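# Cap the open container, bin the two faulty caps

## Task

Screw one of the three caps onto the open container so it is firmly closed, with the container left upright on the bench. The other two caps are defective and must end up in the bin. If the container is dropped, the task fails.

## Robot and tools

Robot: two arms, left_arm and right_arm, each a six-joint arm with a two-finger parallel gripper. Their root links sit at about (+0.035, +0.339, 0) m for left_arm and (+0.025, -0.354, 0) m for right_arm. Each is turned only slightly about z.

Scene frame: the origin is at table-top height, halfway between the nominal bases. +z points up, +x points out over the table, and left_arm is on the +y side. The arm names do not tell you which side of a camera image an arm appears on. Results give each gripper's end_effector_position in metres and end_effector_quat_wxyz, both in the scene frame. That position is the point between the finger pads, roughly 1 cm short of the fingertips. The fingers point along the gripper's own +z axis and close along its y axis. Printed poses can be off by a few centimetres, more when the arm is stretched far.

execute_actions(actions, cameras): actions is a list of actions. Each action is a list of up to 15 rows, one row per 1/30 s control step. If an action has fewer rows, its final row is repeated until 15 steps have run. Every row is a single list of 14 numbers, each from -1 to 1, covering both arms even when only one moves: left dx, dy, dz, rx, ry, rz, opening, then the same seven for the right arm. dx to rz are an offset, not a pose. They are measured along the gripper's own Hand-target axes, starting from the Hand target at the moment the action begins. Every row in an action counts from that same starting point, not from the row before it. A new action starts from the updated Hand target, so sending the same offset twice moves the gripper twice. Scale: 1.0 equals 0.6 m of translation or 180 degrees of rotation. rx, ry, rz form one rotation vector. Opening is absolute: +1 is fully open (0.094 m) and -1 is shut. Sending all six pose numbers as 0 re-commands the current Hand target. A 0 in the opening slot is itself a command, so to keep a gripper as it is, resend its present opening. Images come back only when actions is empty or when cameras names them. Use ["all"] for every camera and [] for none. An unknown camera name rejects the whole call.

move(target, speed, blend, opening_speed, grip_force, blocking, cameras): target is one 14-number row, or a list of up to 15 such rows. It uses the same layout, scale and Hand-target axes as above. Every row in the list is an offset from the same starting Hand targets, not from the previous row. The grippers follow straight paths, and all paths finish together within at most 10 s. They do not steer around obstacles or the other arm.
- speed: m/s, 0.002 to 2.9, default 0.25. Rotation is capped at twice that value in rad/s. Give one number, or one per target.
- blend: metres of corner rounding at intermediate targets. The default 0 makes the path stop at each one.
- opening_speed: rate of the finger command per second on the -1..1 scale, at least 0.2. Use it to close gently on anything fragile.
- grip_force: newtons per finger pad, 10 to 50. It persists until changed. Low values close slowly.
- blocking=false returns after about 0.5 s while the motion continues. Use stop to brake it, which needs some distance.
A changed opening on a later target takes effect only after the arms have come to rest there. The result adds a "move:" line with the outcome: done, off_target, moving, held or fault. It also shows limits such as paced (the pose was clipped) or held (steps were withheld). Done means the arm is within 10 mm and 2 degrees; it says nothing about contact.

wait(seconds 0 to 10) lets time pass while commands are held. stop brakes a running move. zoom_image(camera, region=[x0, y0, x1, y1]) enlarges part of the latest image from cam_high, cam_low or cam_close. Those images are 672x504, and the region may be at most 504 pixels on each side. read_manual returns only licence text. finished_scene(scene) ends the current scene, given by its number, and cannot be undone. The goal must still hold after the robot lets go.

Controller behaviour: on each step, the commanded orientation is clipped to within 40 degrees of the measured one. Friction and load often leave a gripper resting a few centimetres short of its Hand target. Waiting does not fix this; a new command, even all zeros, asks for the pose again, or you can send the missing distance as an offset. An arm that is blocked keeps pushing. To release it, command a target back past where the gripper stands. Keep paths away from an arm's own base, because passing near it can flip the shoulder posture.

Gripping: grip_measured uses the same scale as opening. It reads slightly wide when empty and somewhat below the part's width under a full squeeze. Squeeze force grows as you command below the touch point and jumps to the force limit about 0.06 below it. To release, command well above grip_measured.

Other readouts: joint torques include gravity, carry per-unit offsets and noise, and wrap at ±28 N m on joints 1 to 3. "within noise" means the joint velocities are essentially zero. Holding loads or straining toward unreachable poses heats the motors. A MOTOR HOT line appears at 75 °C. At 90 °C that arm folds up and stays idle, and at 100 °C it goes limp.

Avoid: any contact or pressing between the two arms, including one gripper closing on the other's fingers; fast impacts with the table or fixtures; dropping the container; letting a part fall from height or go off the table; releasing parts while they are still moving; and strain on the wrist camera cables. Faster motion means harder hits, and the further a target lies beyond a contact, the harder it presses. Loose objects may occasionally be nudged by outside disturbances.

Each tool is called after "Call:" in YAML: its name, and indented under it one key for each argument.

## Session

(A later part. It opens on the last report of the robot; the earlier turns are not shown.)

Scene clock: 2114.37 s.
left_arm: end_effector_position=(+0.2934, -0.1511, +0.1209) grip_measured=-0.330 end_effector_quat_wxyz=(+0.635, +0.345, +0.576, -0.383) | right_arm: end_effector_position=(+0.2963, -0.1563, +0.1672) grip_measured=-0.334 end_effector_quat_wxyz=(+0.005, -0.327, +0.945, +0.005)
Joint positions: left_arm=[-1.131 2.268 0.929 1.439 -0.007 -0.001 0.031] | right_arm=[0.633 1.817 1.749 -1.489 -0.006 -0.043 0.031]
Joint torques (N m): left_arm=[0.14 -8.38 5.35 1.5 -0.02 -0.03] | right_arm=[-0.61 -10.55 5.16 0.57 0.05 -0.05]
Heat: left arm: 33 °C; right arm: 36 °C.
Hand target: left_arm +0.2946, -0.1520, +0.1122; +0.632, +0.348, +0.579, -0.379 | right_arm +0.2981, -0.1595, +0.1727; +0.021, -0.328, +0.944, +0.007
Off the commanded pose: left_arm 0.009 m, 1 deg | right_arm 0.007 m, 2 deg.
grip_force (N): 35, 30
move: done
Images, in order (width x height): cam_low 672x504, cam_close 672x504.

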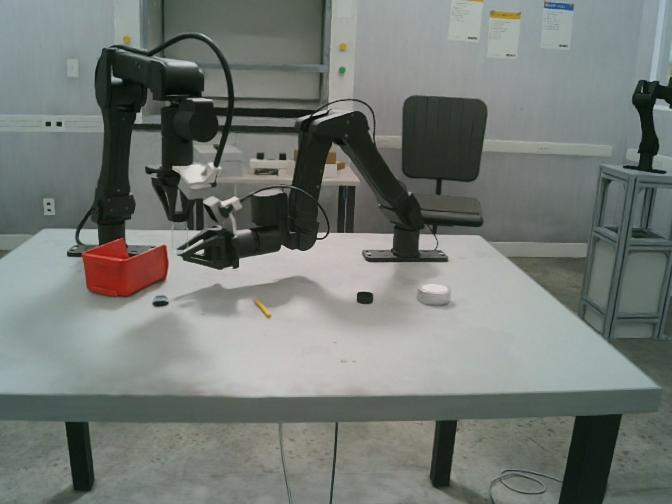

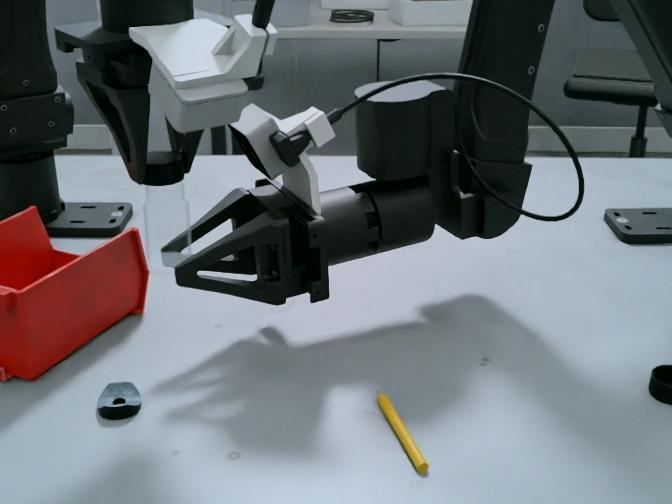

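Call:
move:
  target: [0,0,0,0,0,0,-0.45,-0.0005,0.015,0,0,0,0,-0.45]
  speed: 0.05
  cameras: ["cam_close","cam_low"]

Call:
zoom_image:
  camera: "cam_close"
  region: [135, 160, 195, 220]

Call:
zoom_image:
  camera: "cam_low"
  region: [150, 190, 210, 250]

Scene clock: 2134.27 s.
left_arm: end_effector_position=(+0.2934, -0.1511, +0.1209) grip_measured=-0.330 end_effector_quat_wxyz=(+0.635, +0.345, +0.576, -0.383) | right_arm: end_effector_position=(+0.2943, -0.1533, +0.1672) grip_measured=-0.334 end_effector_quat_wxyz=(+0.006, -0.329, +0.944, +0.005)
Joint positions: left_arm=[-1.131 2.268 0.929 1.439 -0.007 -0.001 0.031] | right_arm=[0.644 1.817 1.749 -1.489 -0.006 -0.038 0.031]
Joint torques (N m): left_arm=[0.17 -8.27 5.37 1.48 -0.03 0.02] | right_arm=[0.59 -10.61 5.11 0.56 0.05 0.17]
Heat: left arm: 33 °C; right arm: 36 °C.
Hand target: left_arm +0.2946, -0.1520, +0.1122; +0.632, +0.348, +0.579, -0.379 | right_arm +0.2928, -0.1524, +0.1727; +0.021, -0.328, +0.944, +0.007
Off the commanded pose: left_arm 0.009 m, 1 deg | right_arm 0.006 m, 2 deg.
grip_force (N): 35, 30
move: done
Images, in order (width x height): cam_low 672x504, cam_close 672x504.

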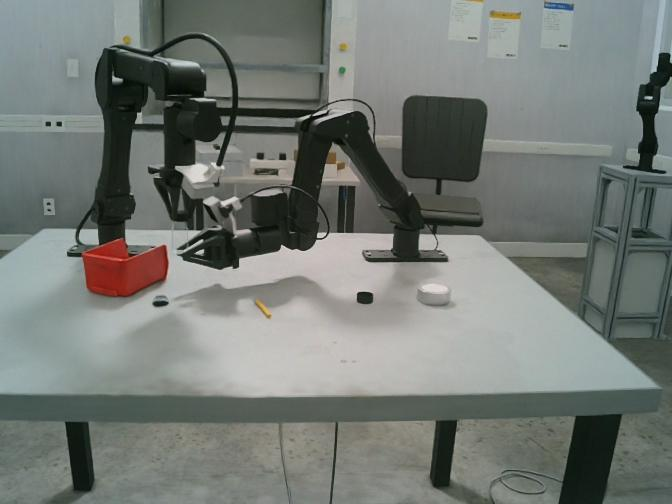

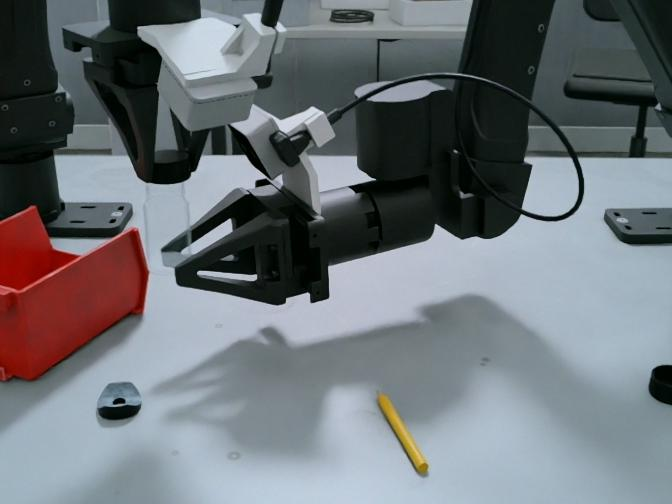

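Scaled by 8.400 from the camera's 672x504 image, which has a finer 960x720 frame.

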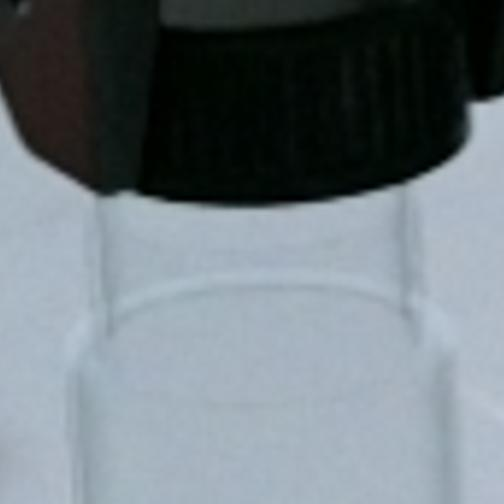

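Scaled by 8.400 from the camera's 672x504 image, which has a finer 960x720 frame.

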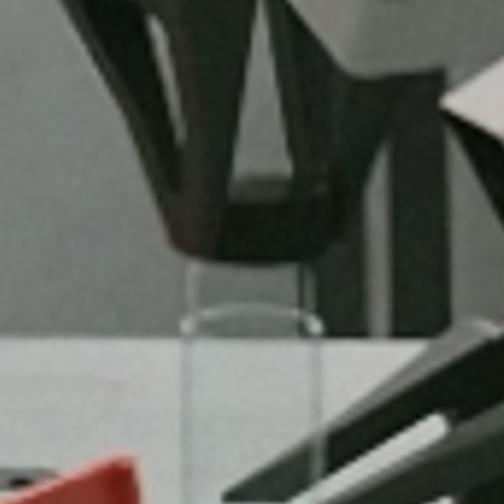

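Call:
move:
  target: [0,0,0,0,0,0,-0.45,0.0003,-0.012,0,0,0,0,-0.45]
  speed: 0.05
  cameras: ["cam_close","cam_low"]

Call:
zoom_image:
  camera: "cam_close"
  region: [135, 160, 195, 220]

Call:
zoom_image:
  camera: "cam_low"
  region: [150, 190, 210, 250]

Scene clock: 2143.13 s.
left_arm: end_effector_position=(+0.2934, -0.1511, +0.1209) grip_measured=-0.330 end_effector_quat_wxyz=(+0.635, +0.345, +0.576, -0.383) | right_arm: end_effector_position=(+0.2952, -0.1545, +0.1672) grip_measured=-0.334 end_effector_quat_wxyz=(+0.006, -0.328, +0.945, +0.005)
Joint positions: left_arm=[-1.131 2.268 0.929 1.439 -0.007 -0.001 0.031] | right_arm=[0.639 1.817 1.749 -1.489 -0.006 -0.039 0.031]
Joint torques (N m): left_arm=[-0.03 -8.32 5.34 1.48 -0.01 -0.01] | right_arm=[-0.73 -10.58 5.14 0.55 0.06 -0.07]
Heat: left arm: 33 °C; right arm: 36 °C.
Hand target: left_arm +0.2946, -0.1520, +0.1122; +0.632, +0.348, +0.579, -0.379 | right_arm +0.2971, -0.1581, +0.1727; +0.021, -0.328, +0.944, +0.007
Off the commanded pose: left_arm 0.009 m, 1 deg | right_arm 0.007 m, 2 deg.
grip_force (N): 35, 30
move: done
Images, in order (width x height): cam_low 672x504, cam_close 672x504.

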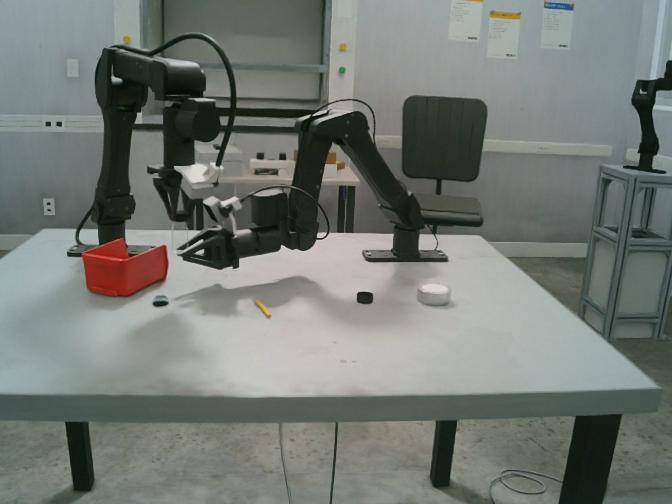

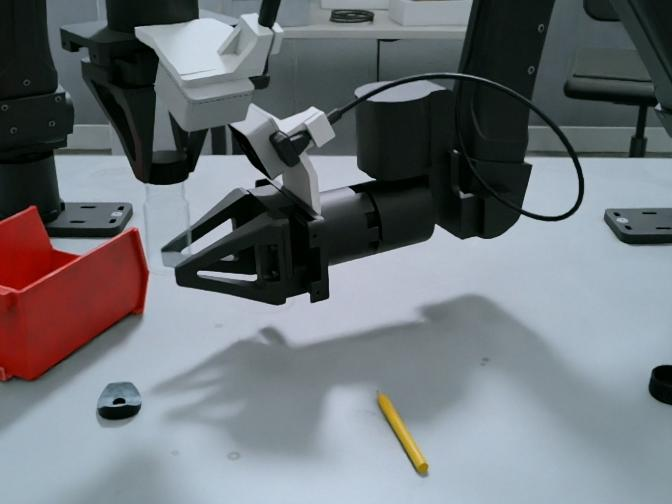

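Scaled by 8.400 from the camera's 672x504 image, which has a finer 960x720 frame.

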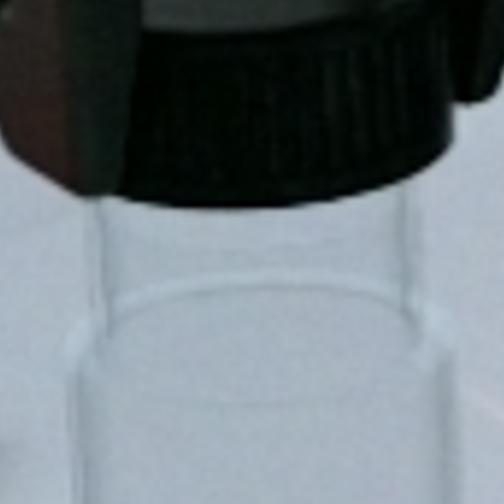

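Scaled by 8.400 from the camera's 672x504 image, which has a finer 960x720 frame.

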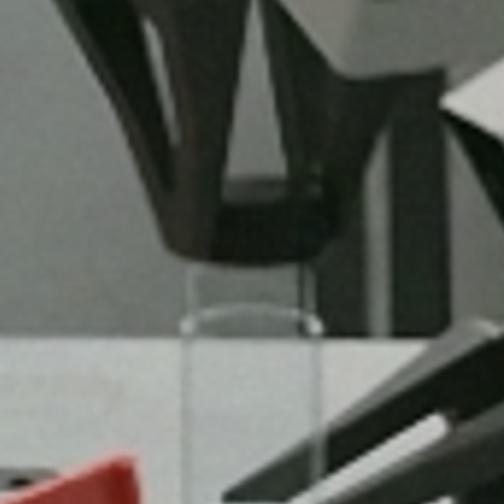

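Call:
move:
  target: [0,0,0,0,0,0,-0.45,0.0,-0.0025,0,0,0,0,-0.45]
  speed: 0.05

Call:
move:
  target: [0,0,0,0,0,0,-0.45,0.0,0,0.009,0,0,0,-0.45]
  speed: 0.03
  cameras: ["cam_close","cam_low"]

Call:
zoom_image:
  camera: "cam_close"
  region: [135, 160, 195, 220]

Call:
zoom_image:
  camera: "cam_low"
  region: [150, 190, 210, 250]

Scene clock: 2148.23 s.
left_arm: end_effector_position=(+0.2934, -0.1511, +0.1209) grip_measured=-0.330 end_effector_quat_wxyz=(+0.635, +0.345, +0.576, -0.383) | right_arm: end_effector_position=(+0.2961, -0.1557, +0.1672) grip_measured=-0.334 end_effector_quat_wxyz=(+0.006, -0.327, +0.945, +0.005)
Joint positions: left_arm=[-1.131 2.268 0.929 1.439 -0.007 -0.001 0.031] | right_arm=[0.635 1.817 1.749 -1.489 -0.006 -0.043 0.031]
Joint torques (N m): left_arm=[0.13 -8.4 5.44 1.46 0 0] | right_arm=[-0.72 -10.55 5.22 0.56 0.06 -0.1]
Heat: left arm: 33 °C; right arm: 36 °C.
Hand target: left_arm +0.2946, -0.1520, +0.1122; +0.632, +0.348, +0.579, -0.379 | right_arm +0.2980, -0.1593, +0.1727; +0.021, -0.328, +0.944, +0.007
Off the commanded pose: left_arm 0.009 m, 1 deg | right_arm 0.007 m, 2 deg.
grip_force (N): 35, 30
move: done

Scene clock: 2149.17 s.
left_arm: end_effector_position=(+0.2934, -0.1511, +0.1208) grip_measured=-0.330 end_effector_quat_wxyz=(+0.635, +0.346, +0.576, -0.382) | right_arm: end_effector_position=(+0.2956, -0.1560, +0.1619) grip_measured=-0.334 end_effector_quat_wxyz=(+0.005, -0.328, +0.945, +0.005)
Joint positions: left_arm=[-1.131 2.268 0.929 1.438 -0.007 -0.001 0.031] | right_arm=[0.635 1.813 1.723 -1.468 -0.006 -0.043 0.031]
Joint torques (N m): left_arm=[0.2 -8.27 5.52 1.5 0.04 0.04] | right_arm=[-0.72 -10.44 5.33 0.58 0.05 -0.07]
Heat: left arm: 33 °C; right arm: 36 °C.
Hand target: left_arm +0.2946, -0.1520, +0.1122; +0.632, +0.348, +0.579, -0.379 | right_arm +0.2982, -0.1591, +0.1673; +0.021, -0.328, +0.944, +0.007
Off the commanded pose: left_arm 0.009 m, 1 deg | right_arm 0.007 m, 2 deg.
grip_force (N): 35, 30
move: done
Images, in order (width x height): cam_low 672x504, cam_close 672x504.

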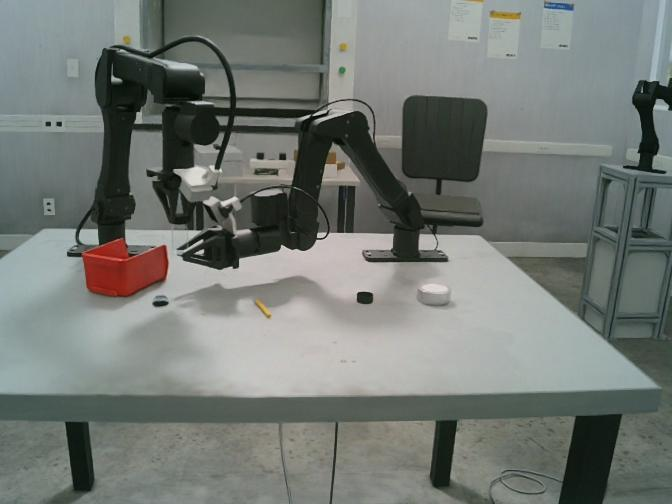

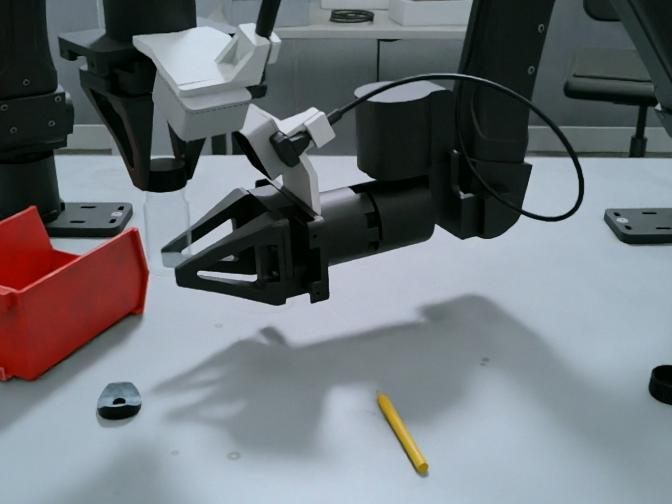

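Scaled by 8.400 from the camera's 672x504 image, which has a finer 960x720 frame.

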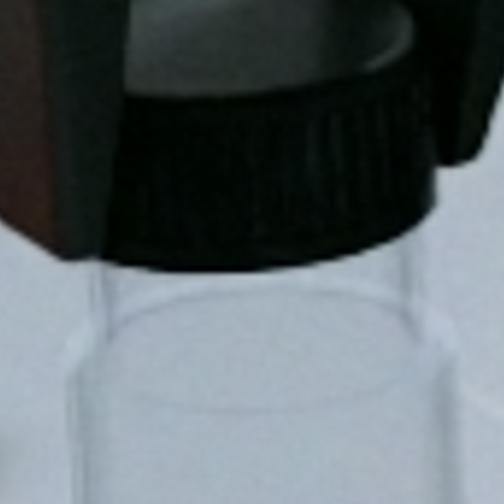

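Scaled by 8.400 from the camera's 672x504 image, which has a finer 960x720 frame.

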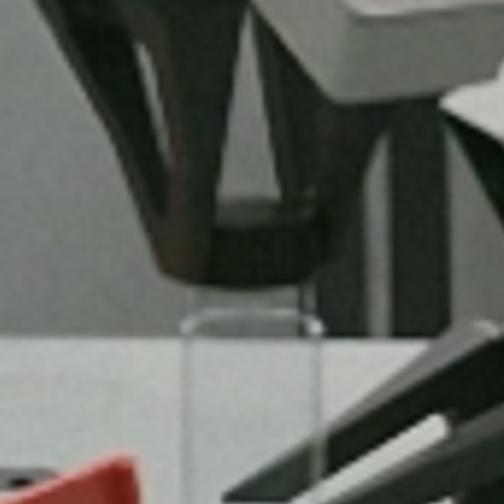

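Call:
move:
  target: [0,0,0,0,0,0,-0.45,0,0,0.004,0,0,0,-0.45]
  speed: 0.03
  cameras: ["cam_close"]

Call:
zoom_image:
  camera: "cam_close"
  region: [135, 160, 195, 220]

Scene clock: 2168.70 s.
left_arm: end_effector_position=(+0.2934, -0.1512, +0.1201) grip_measured=-0.330 end_effector_quat_wxyz=(+0.634, +0.346, +0.577, -0.382) | right_arm: end_effector_position=(+0.2958, -0.1559, +0.1607) grip_measured=-0.334 end_effector_quat_wxyz=(+0.007, -0.328, +0.945, +0.005)
Joint positions: left_arm=[-1.131 2.268 0.929 1.435 -0.007 -0.001 0.031] | right_arm=[0.635 1.81 1.714 -1.459 -0.006 -0.043 0.031]
Joint torques (N m): left_arm=[0.21 -8.24 5.44 1.54 -0.03 -0.02] | right_arm=[-0.73 -10.19 4.98 0.56 0.06 -0.07]
Heat: left arm: 33 °C; right arm: 36 °C.
Hand target: left_arm +0.2946, -0.1520, +0.1122; +0.632, +0.348, +0.579, -0.379 | right_arm +0.2982, -0.1591, +0.1648; +0.021, -0.328, +0.944, +0.007
Off the commanded pose: left_arm 0.008 m, 1 deg | right_arm 0.006 m, 2 deg.
grip_force (N): 35, 30
move: done
Images, in order (width x height): cam_close 672x504.

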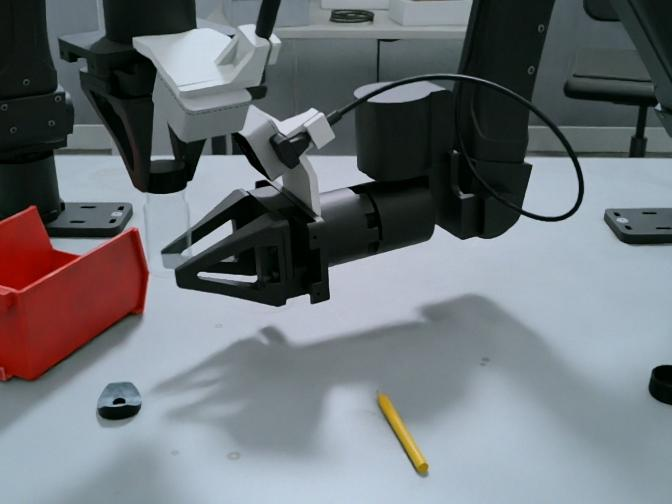

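Scaled by 8.400 from the camera's 672x504 image, which has a finer 960x720 frame.

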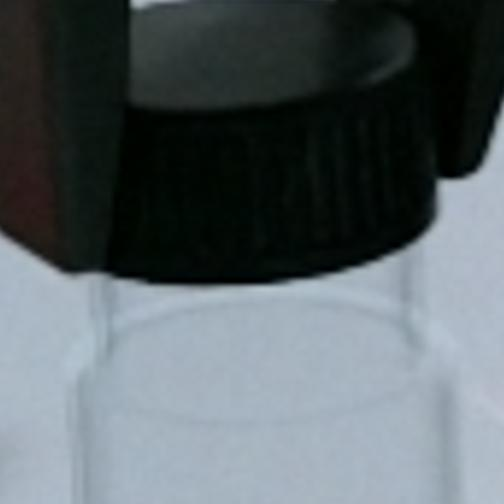

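Call:
move:
  target: [0,0,0,0,0,0,-0.45,0,0,0.004,0,0,0,-0.45]
  speed: 0.03
  cameras: ["cam_close"]

Call:
zoom_image:
  camera: "cam_close"
  region: [135, 160, 195, 220]

Scene clock: 2174.23 s.
left_arm: end_effector_position=(+0.2935, -0.1513, +0.1184) grip_measured=-0.330 end_effector_quat_wxyz=(+0.632, +0.347, +0.579, -0.381) | right_arm: end_effector_position=(+0.2958, -0.1559, +0.1589) grip_measured=-0.334 end_effector_quat_wxyz=(+0.007, -0.328, +0.945, +0.005)
Joint positions: left_arm=[-1.131 2.268 0.929 1.429 -0.007 -0.001 0.031] | right_arm=[0.635 1.808 1.704 -1.45 -0.006 -0.043 0.031]
Joint torques (N m): left_arm=[0.12 -8.44 5.56 1.57 0 -0.01] | right_arm=[-0.75 -10.14 5.12 0.59 0.05 -0.07]
Heat: left arm: 33 °C; right arm: 35 °C.
Hand target: left_arm +0.2946, -0.1520, +0.1122; +0.632, +0.348, +0.579, -0.379 | right_arm +0.2984, -0.1590, +0.1625; +0.021, -0.328, +0.944, +0.007
Off the commanded pose: left_arm 0.006 m, 0 deg | right_arm 0.005 m, 2 deg.
grip_force (N): 35, 30
move: done
Images, in order (width x height): cam_close 672x504.

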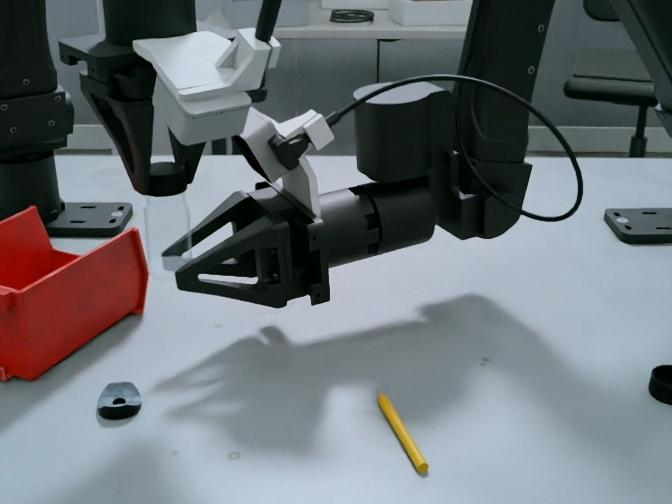

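Scaled by 8.400 from the camera's 672x504 image, which has a finer 960x720 frame.

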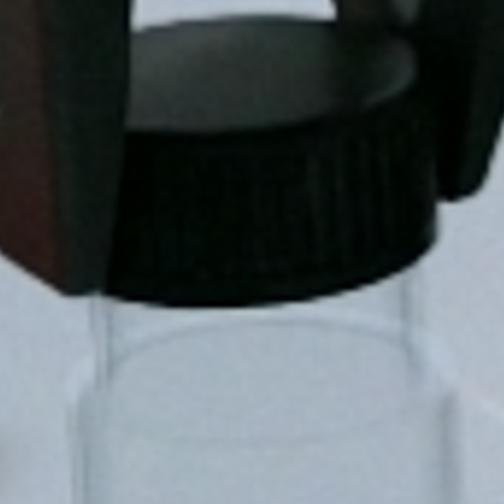

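Call:
move:
  target: [0,0,0,0,0,0,-0.45,0,0,0.0015,0,0,0.6,-0.45]
  speed: 0.25
  cameras: ["cam_close"]

Call:
zoom_image:
  camera: "cam_close"
  region: [135, 160, 195, 220]

Scene clock: 2182.07 s.
left_arm: end_effector_position=(+0.2937, -0.1512, +0.1183) grip_measured=-0.330 end_effector_quat_wxyz=(+0.632, +0.347, +0.579, -0.380) | right_arm: end_effector_position=(+0.2973, -0.1564, +0.1583) grip_measured=-0.334 end_effector_quat_wxyz=(+0.001, +0.563, +0.826, +0.010)
Joint positions: left_arm=[-1.131 2.268 0.929 1.428 -0.009 -0.001 0.031] | right_arm=[0.631 1.808 1.701 -1.444 -0.006 1.818 0.031]
Joint torques (N m): left_arm=[0.09 -8.32 5.61 1.58 0.02 -0.02] | right_arm=[-0.5 -10.15 4.96 0.59 0.04 0.19]
Heat: left arm: 34 °C; right arm: 35 °C.
Hand target: left_arm +0.2947, -0.1520, +0.1122; +0.632, +0.348, +0.579, -0.379 | right_arm +0.2985, -0.1590, +0.1616; +0.007, +0.571, +0.821, +0.021
Off the commanded pose: left_arm 0.006 m, 0 deg | right_arm 0.004 m, 2 deg.
grip_force (N): 35, 30
move: done
Images, in order (width x height): cam_close 672x504.

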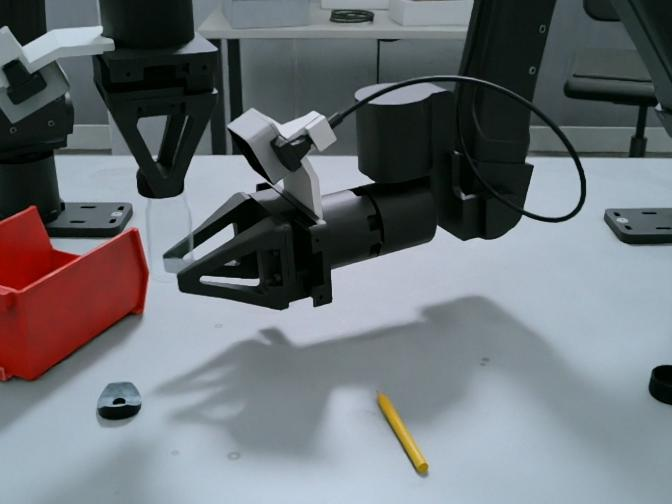

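Scaled by 8.400 from the camera's 672x504 image, which has a finer 960x720 frame.

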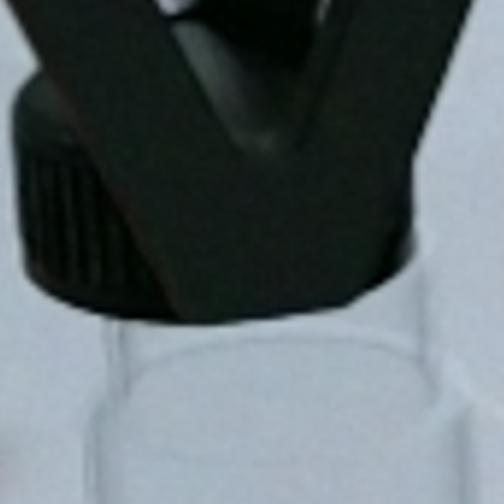

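Call:
execute_actions:
  actions: []

Call:
zoom_image:
  camera: "cam_close"
  region: [100, 130, 220, 220]

Call:
zoom_image:
  camera: "cam_low"
  region: [280, 180, 420, 285]

Scene clock: 2190.27 s.
left_arm: end_effector_position=(+0.2937, -0.1512, +0.1183) grip_measured=-0.330 end_effector_quat_wxyz=(+0.632, +0.347, +0.579, -0.380) | right_arm: end_effector_position=(+0.2973, -0.1564, +0.1583) grip_measured=-0.334 end_effector_quat_wxyz=(+0.001, +0.564, +0.826, +0.010)
Joint positions: left_arm=[-1.131 2.268 0.929 1.428 -0.009 -0.001 0.031] | right_arm=[0.631 1.808 1.701 -1.444 -0.006 1.819 0.031]
Joint velocities: within noise
Joint torques (N m): left_arm=[0.09 -8.27 5.52 1.59 0.02 0] | right_arm=[-0.46 -10.19 4.98 0.59 0.04 0.16]
Heat: left arm: 34 °C; right arm: 35 °C.
Hand target: left_arm +0.2947, -0.1520, +0.1122; +0.632, +0.348, +0.579, -0.379 | right_arm +0.2985, -0.1590, +0.1616; +0.007, +0.571, +0.821, +0.021
Tool commands: left_gripper/opening=-0.45 right_gripper/opening=-0.45
Off the commanded pose: left_arm 0.006 m, 0 deg | right_arm 0.004 m, 2 deg.
grip_force (N): 35, 30

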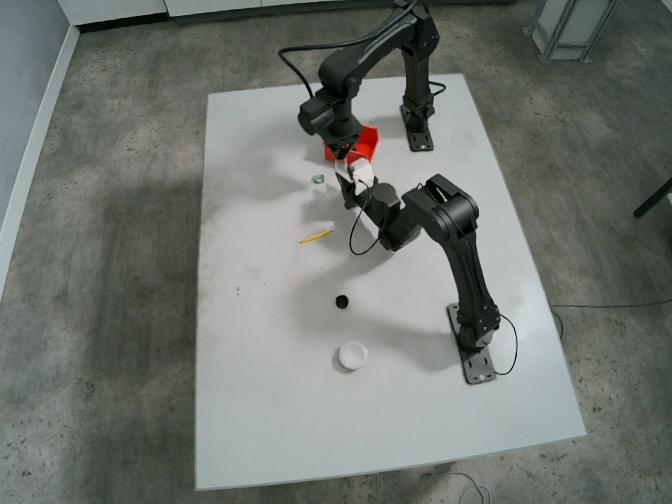

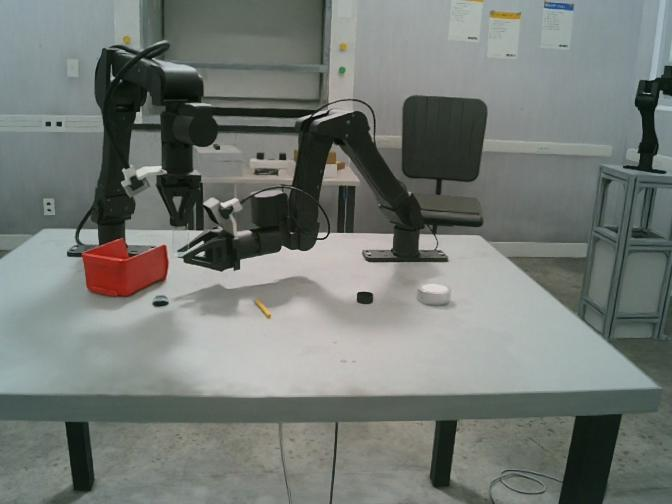

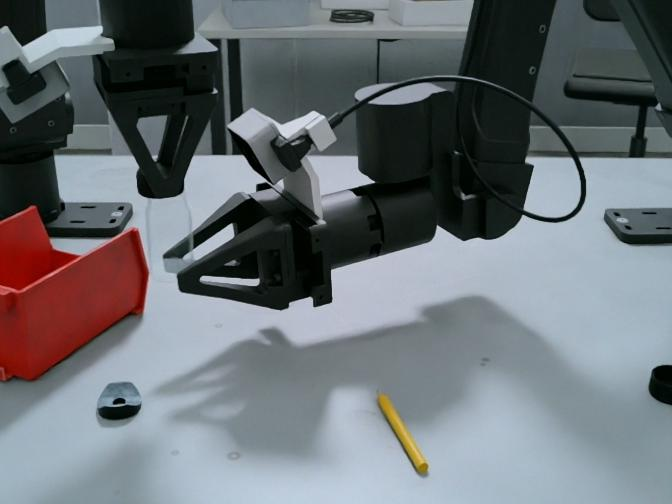

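Scaled by 4.200 from the camera's 672x504 image, which has a finer 960x720 frame.

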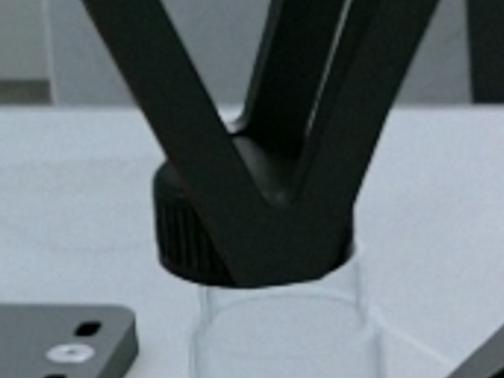

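Scaled by 3.600 from the camera's 672x504 image, which has a finer 960x720 frame.

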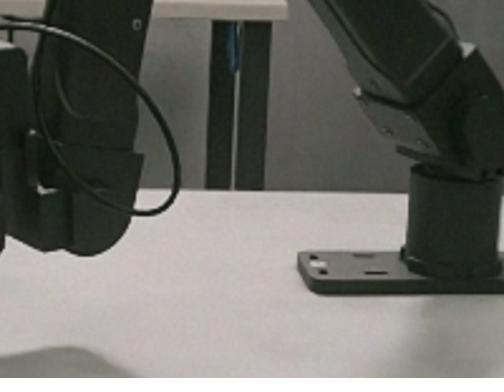

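Call:
move:
  target:
    - [0,0,0,0,0,0,-0.45,0,0,-0.022,0,0,0,-0.45]
    - [0,0,0,0,0,0,-0.45,0,0,-0.022,0,0,-0.3,-0.45]
  speed: [0.05,0.25]
  cameras: ["cam_close"]

Call:
zoom_image:
  camera: "cam_close"
  region: [135, 150, 195, 210]

Scene clock: 2262.63 s.
left_arm: end_effector_position=(+0.2937, -0.1512, +0.1188) grip_measured=-0.330 end_effector_quat_wxyz=(+0.633, +0.347, +0.579, -0.381) | right_arm: end_effector_position=(+0.2958, -0.1574, +0.1625) grip_measured=-0.334 end_effector_quat_wxyz=(+0.003, +0.138, +0.990, +0.007)
Joint positions: left_arm=[-1.131 2.268 0.929 1.43 -0.009 -0.001 0.031] | right_arm=[0.631 1.808 1.718 -1.466 -0.006 0.899 0.031]
Joint torques (N m): left_arm=[0.13 -8.34 5.59 1.56 0.04 -0.04] | right_arm=[-0.46 -9.76 8.46 0.26 0.04 -0.12]
Heat: left arm: 35 °C; right arm: 35 °C.
Hand target: left_arm +0.2947, -0.1520, +0.1122; +0.632, +0.348, +0.579, -0.379 | right_arm +0.2980, -0.1594, +0.1748; +0.016, +0.136, +0.990, +0.016
Off the commanded pose: left_arm 0.007 m, 0 deg | right_arm 0.013 m, 2 deg.
grip_force (N): 35, 30
move: off_target (right_arm)
Images, in order (width x height): cam_close 672x504.

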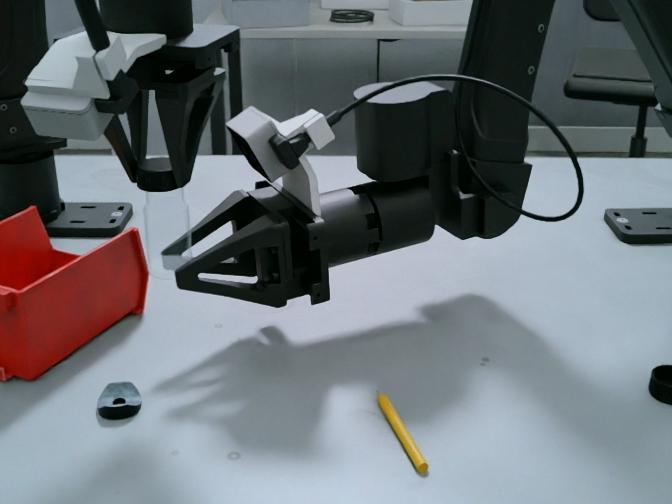

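Scaled by 8.400 from the camera's 672x504 image, which has a finer 960x720 frame.

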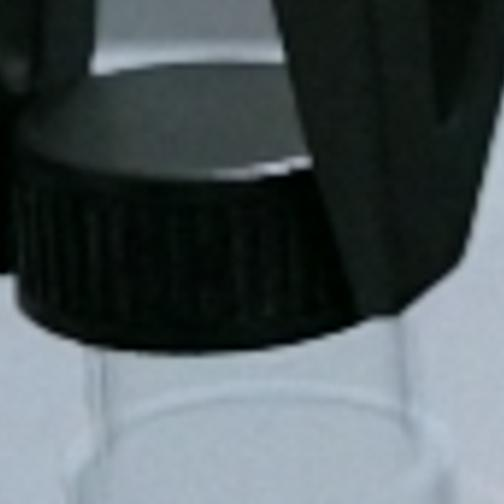

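Call:
move:
  target: [0,0,0,0,0,0,-0.45,0,0,0,0,0,-0.3,-0.45]
  speed: [0.25]
  cameras: ["cam_close","cam_low","cam_high"]

Call:
zoom_image:
  camera: "cam_close"
  region: [135, 155, 195, 215]

Call:
zoom_image:
  camera: "cam_low"
  region: [160, 205, 220, 265]

Call:
zoom_image:
  camera: "cam_high"
  region: [320, 140, 380, 200]

Scene clock: 2290.60 s.
left_arm: end_effector_position=(+0.2937, -0.1512, +0.1188) grip_measured=-0.330 end_effector_quat_wxyz=(+0.633, +0.347, +0.579, -0.381) | right_arm: end_effector_position=(+0.2952, -0.1578, +0.1625) grip_measured=-0.334 end_effector_quat_wxyz=(+0.005, -0.326, +0.945, +0.005)
Joint positions: left_arm=[-1.131 2.268 0.929 1.43 -0.009 -0.001 0.031] | right_arm=[0.631 1.808 1.718 -1.469 -0.006 -0.043 0.031]
Joint torques (N m): left_arm=[0.01 -8.27 5.39 1.55 0.01 -0.01] | right_arm=[-0.47 -9.76 8.43 0.28 0.05 -0.07]
Heat: left arm: 35 °C; right arm: 35 °C.
Hand target: left_arm +0.2947, -0.1520, +0.1122; +0.632, +0.348, +0.579, -0.379 | right_arm +0.2980, -0.1594, +0.1748; +0.021, -0.328, +0.944, +0.007
Off the commanded pose: left_arm 0.007 m, 0 deg | right_arm 0.013 m, 2 deg.
grip_force (N): 35, 30
move: off_target (right_arm)

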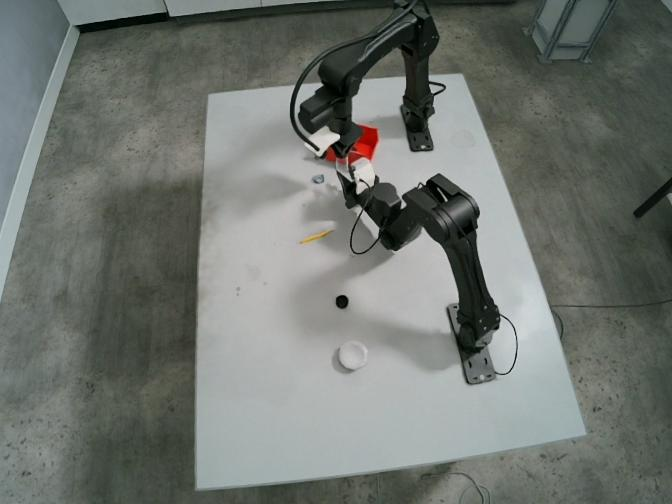

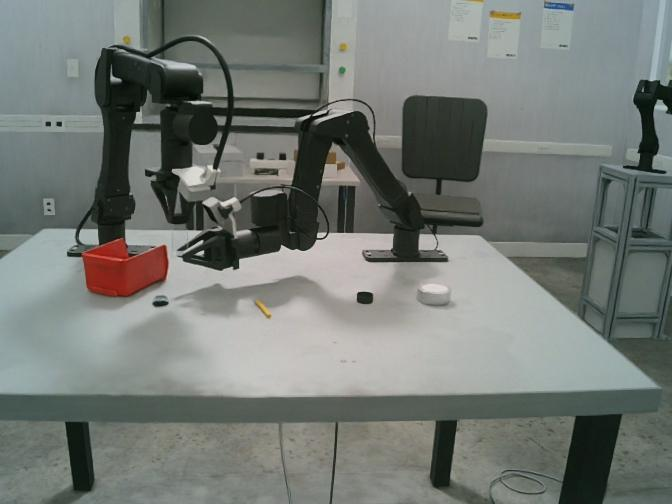

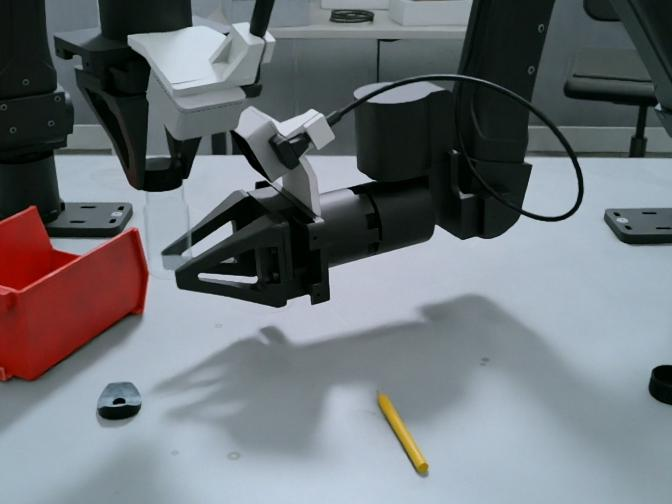

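Scaled by 8.400 from the camera's 672x504 image, which has a finer 960x720 frame.

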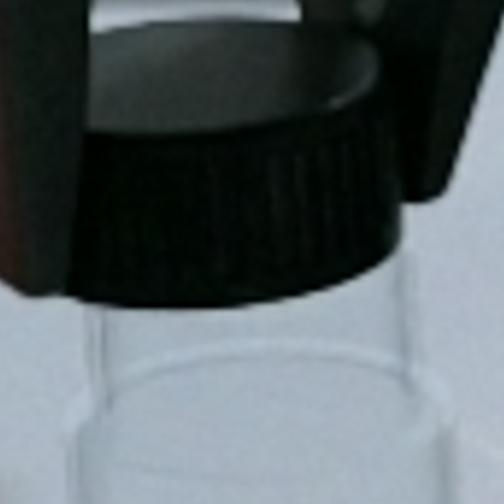

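Scaled by 8.400 from the camera's 672x504 image, which has a finer 960x720 frame.

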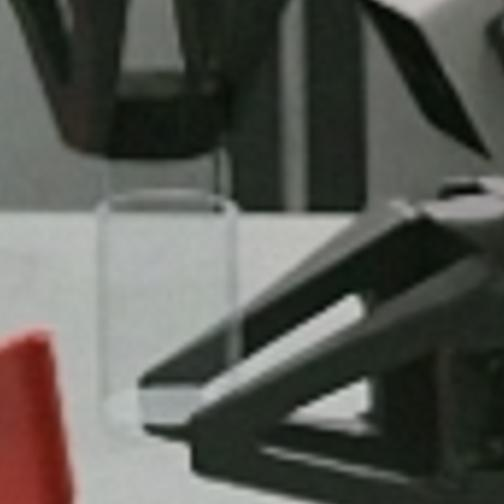

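Scaled by 8.400 from the camera's 672x504 image, which has a finer 960x720 frame.

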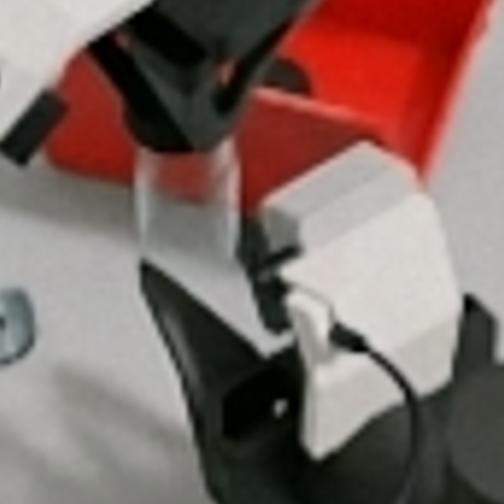

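Call:
move:
  target: [0,0,0,0,0,0,-0.45,-0.0036,0.012,-0.005,0,0,0,-0.45]
  speed: 0.05
  cameras: ["cam_close"]

Call:
zoom_image:
  camera: "cam_close"
  region: [135, 150, 195, 210]

Scene clock: 2314.80 s.
left_arm: end_effector_position=(+0.2937, -0.1512, +0.1188) grip_measured=-0.330 end_effector_quat_wxyz=(+0.633, +0.347, +0.579, -0.381) | right_arm: end_effector_position=(+0.2946, -0.1550, +0.1682) grip_measured=-0.334 end_effector_quat_wxyz=(+0.009, -0.329, +0.944, +0.006)
Joint positions: left_arm=[-1.131 2.268 0.929 1.43 -0.009 -0.001 0.031] | right_arm=[0.639 1.808 1.741 -1.483 -0.006 -0.041 0.031]
Joint torques (N m): left_arm=[0.08 -8.35 5.41 1.57 0.03 0.01] | right_arm=[0.58 -8.99 8.61 0.3 0.05 0.13]
Heat: left arm: 35 °C; right arm: 35 °C.
Hand target: left_arm +0.2947, -0.1520, +0.1122; +0.632, +0.348, +0.579, -0.379 | right_arm +0.2950, -0.1524, +0.1778; +0.021, -0.328, +0.944, +0.007
Off the commanded pose: left_arm 0.007 m, 0 deg | right_arm 0.010 m, 1 deg.
grip_force (N): 35, 30
move: done
Images, in order (width x height): cam_close 672x504.

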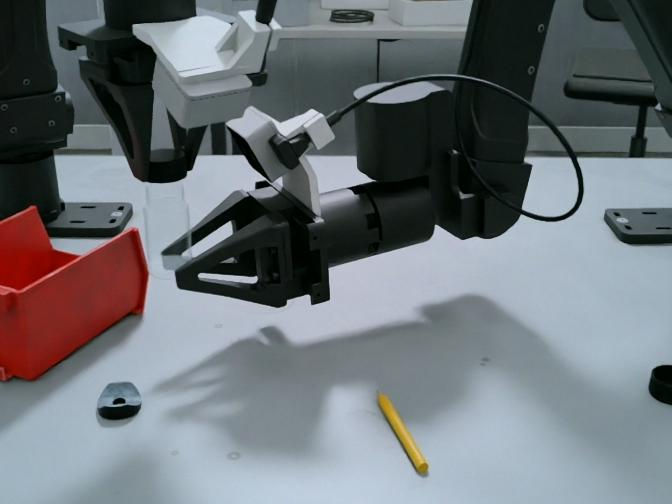

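Scaled by 8.400 from the camera's 672x504 image, which has a finer 960x720 frame.

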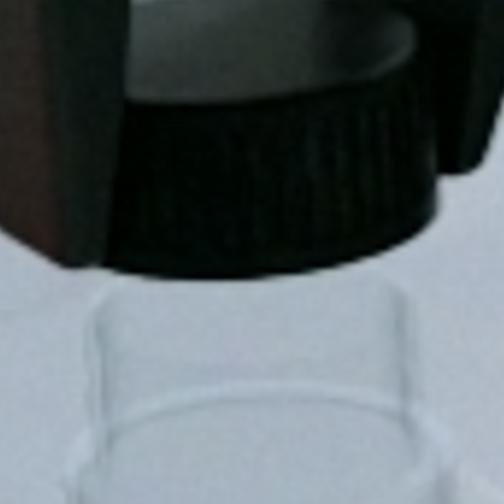

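Call:
zoom_image:
  camera: "cam_close"
  region: [144, 176, 188, 209]

Call:
zoom_image:
  camera: "cam_close"
  region: [130, 150, 205, 285]

Scaled by 11.455 from the camera's 672x504 image, which has a finer 960x720 frame.

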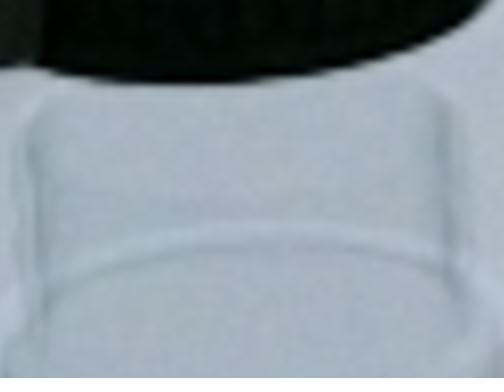

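Scaled by 3.733 from the camera's 672x504 image, which has a finer 960x720 frame.

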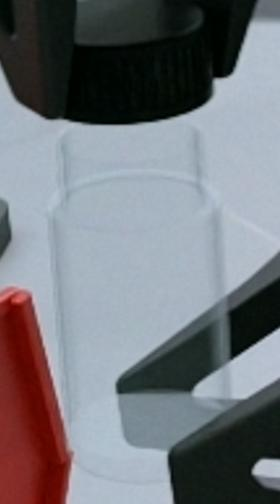

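Call:
execute_actions:
  actions: []
  cameras: ["cam_high","cam_low","cam_close"]

Call:
zoom_image:
  camera: "cam_high"
  region: [330, 145, 366, 181]

Call:
zoom_image:
  camera: "cam_low"
  region: [165, 210, 201, 246]

Scene clock: 2337.20 s.
left_arm: end_effector_position=(+0.2937, -0.1512, +0.1188) grip_measured=-0.330 end_effector_quat_wxyz=(+0.633, +0.347, +0.579, -0.381) | right_arm: end_effector_position=(+0.2945, -0.1550, +0.1682) grip_measured=-0.334 end_effector_quat_wxyz=(+0.009, -0.329, +0.944, +0.006)
Joint positions: left_arm=[-1.131 2.268 0.929 1.43 -0.009 -0.001 0.031] | right_arm=[0.639 1.808 1.741 -1.484 -0.006 -0.041 0.031]
Joint velocities: within noise
Joint torques (N m): left_arm=[0.17 -8.36 5.49 1.58 0.02 0.05] | right_arm=[0.61 -8.99 8.61 0.3 0.05 0.13]
Heat: left arm: 35 °C; right arm: 34 °C.
Hand target: left_arm +0.2947, -0.1520, +0.1122; +0.632, +0.348, +0.579, -0.379 | right_arm +0.2951, -0.1524, +0.1778; +0.021, -0.328, +0.944, +0.007
Tool commands: left_gripper/opening=-0.45 right_gripper/opening=-0.45
Off the commanded pose: left_arm 0.007 m, 0 deg | right_arm 0.010 m, 1 deg.
grip_force (N): 35, 30

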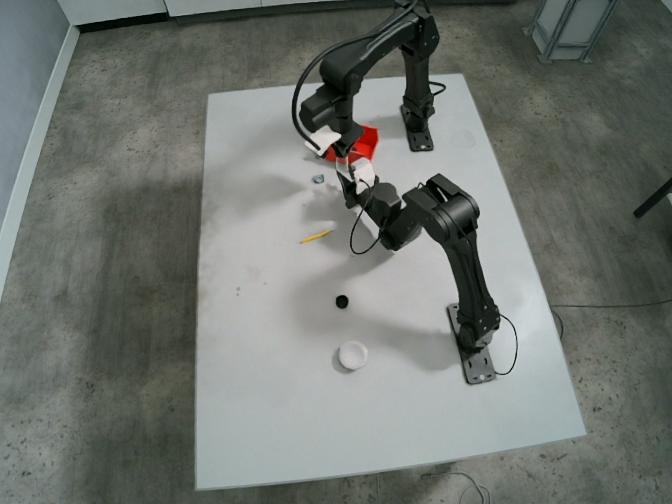

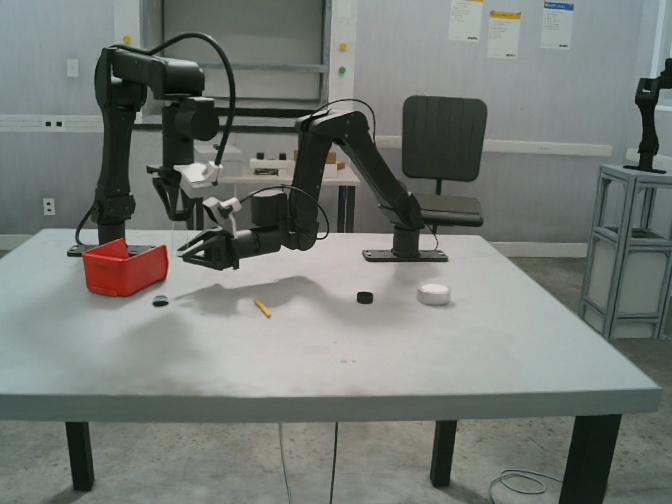

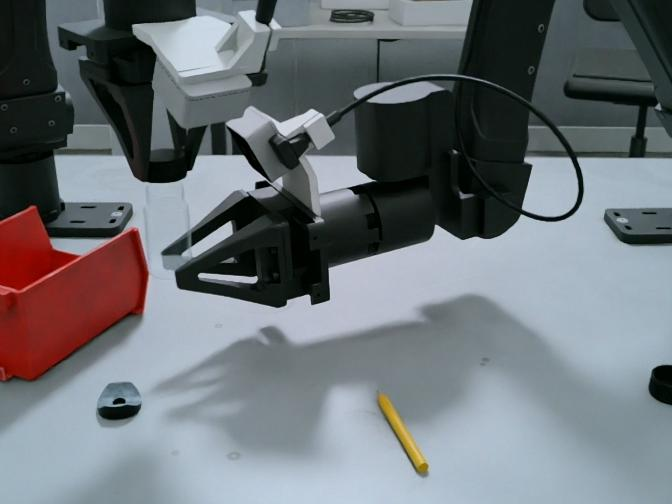

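Scaled by 14.000 from the camera's 672x504 image, which has a finer 960x720 frame.

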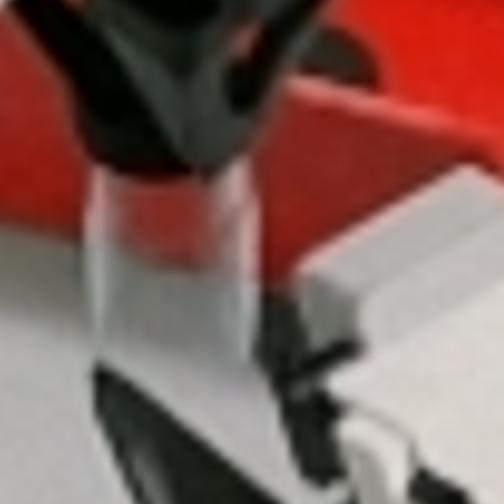

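Scaled by 14.000 from the camera's 672x504 image, which has a finer 960x720 frame.

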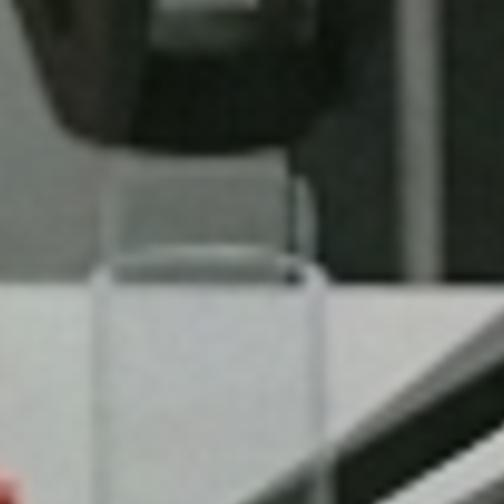

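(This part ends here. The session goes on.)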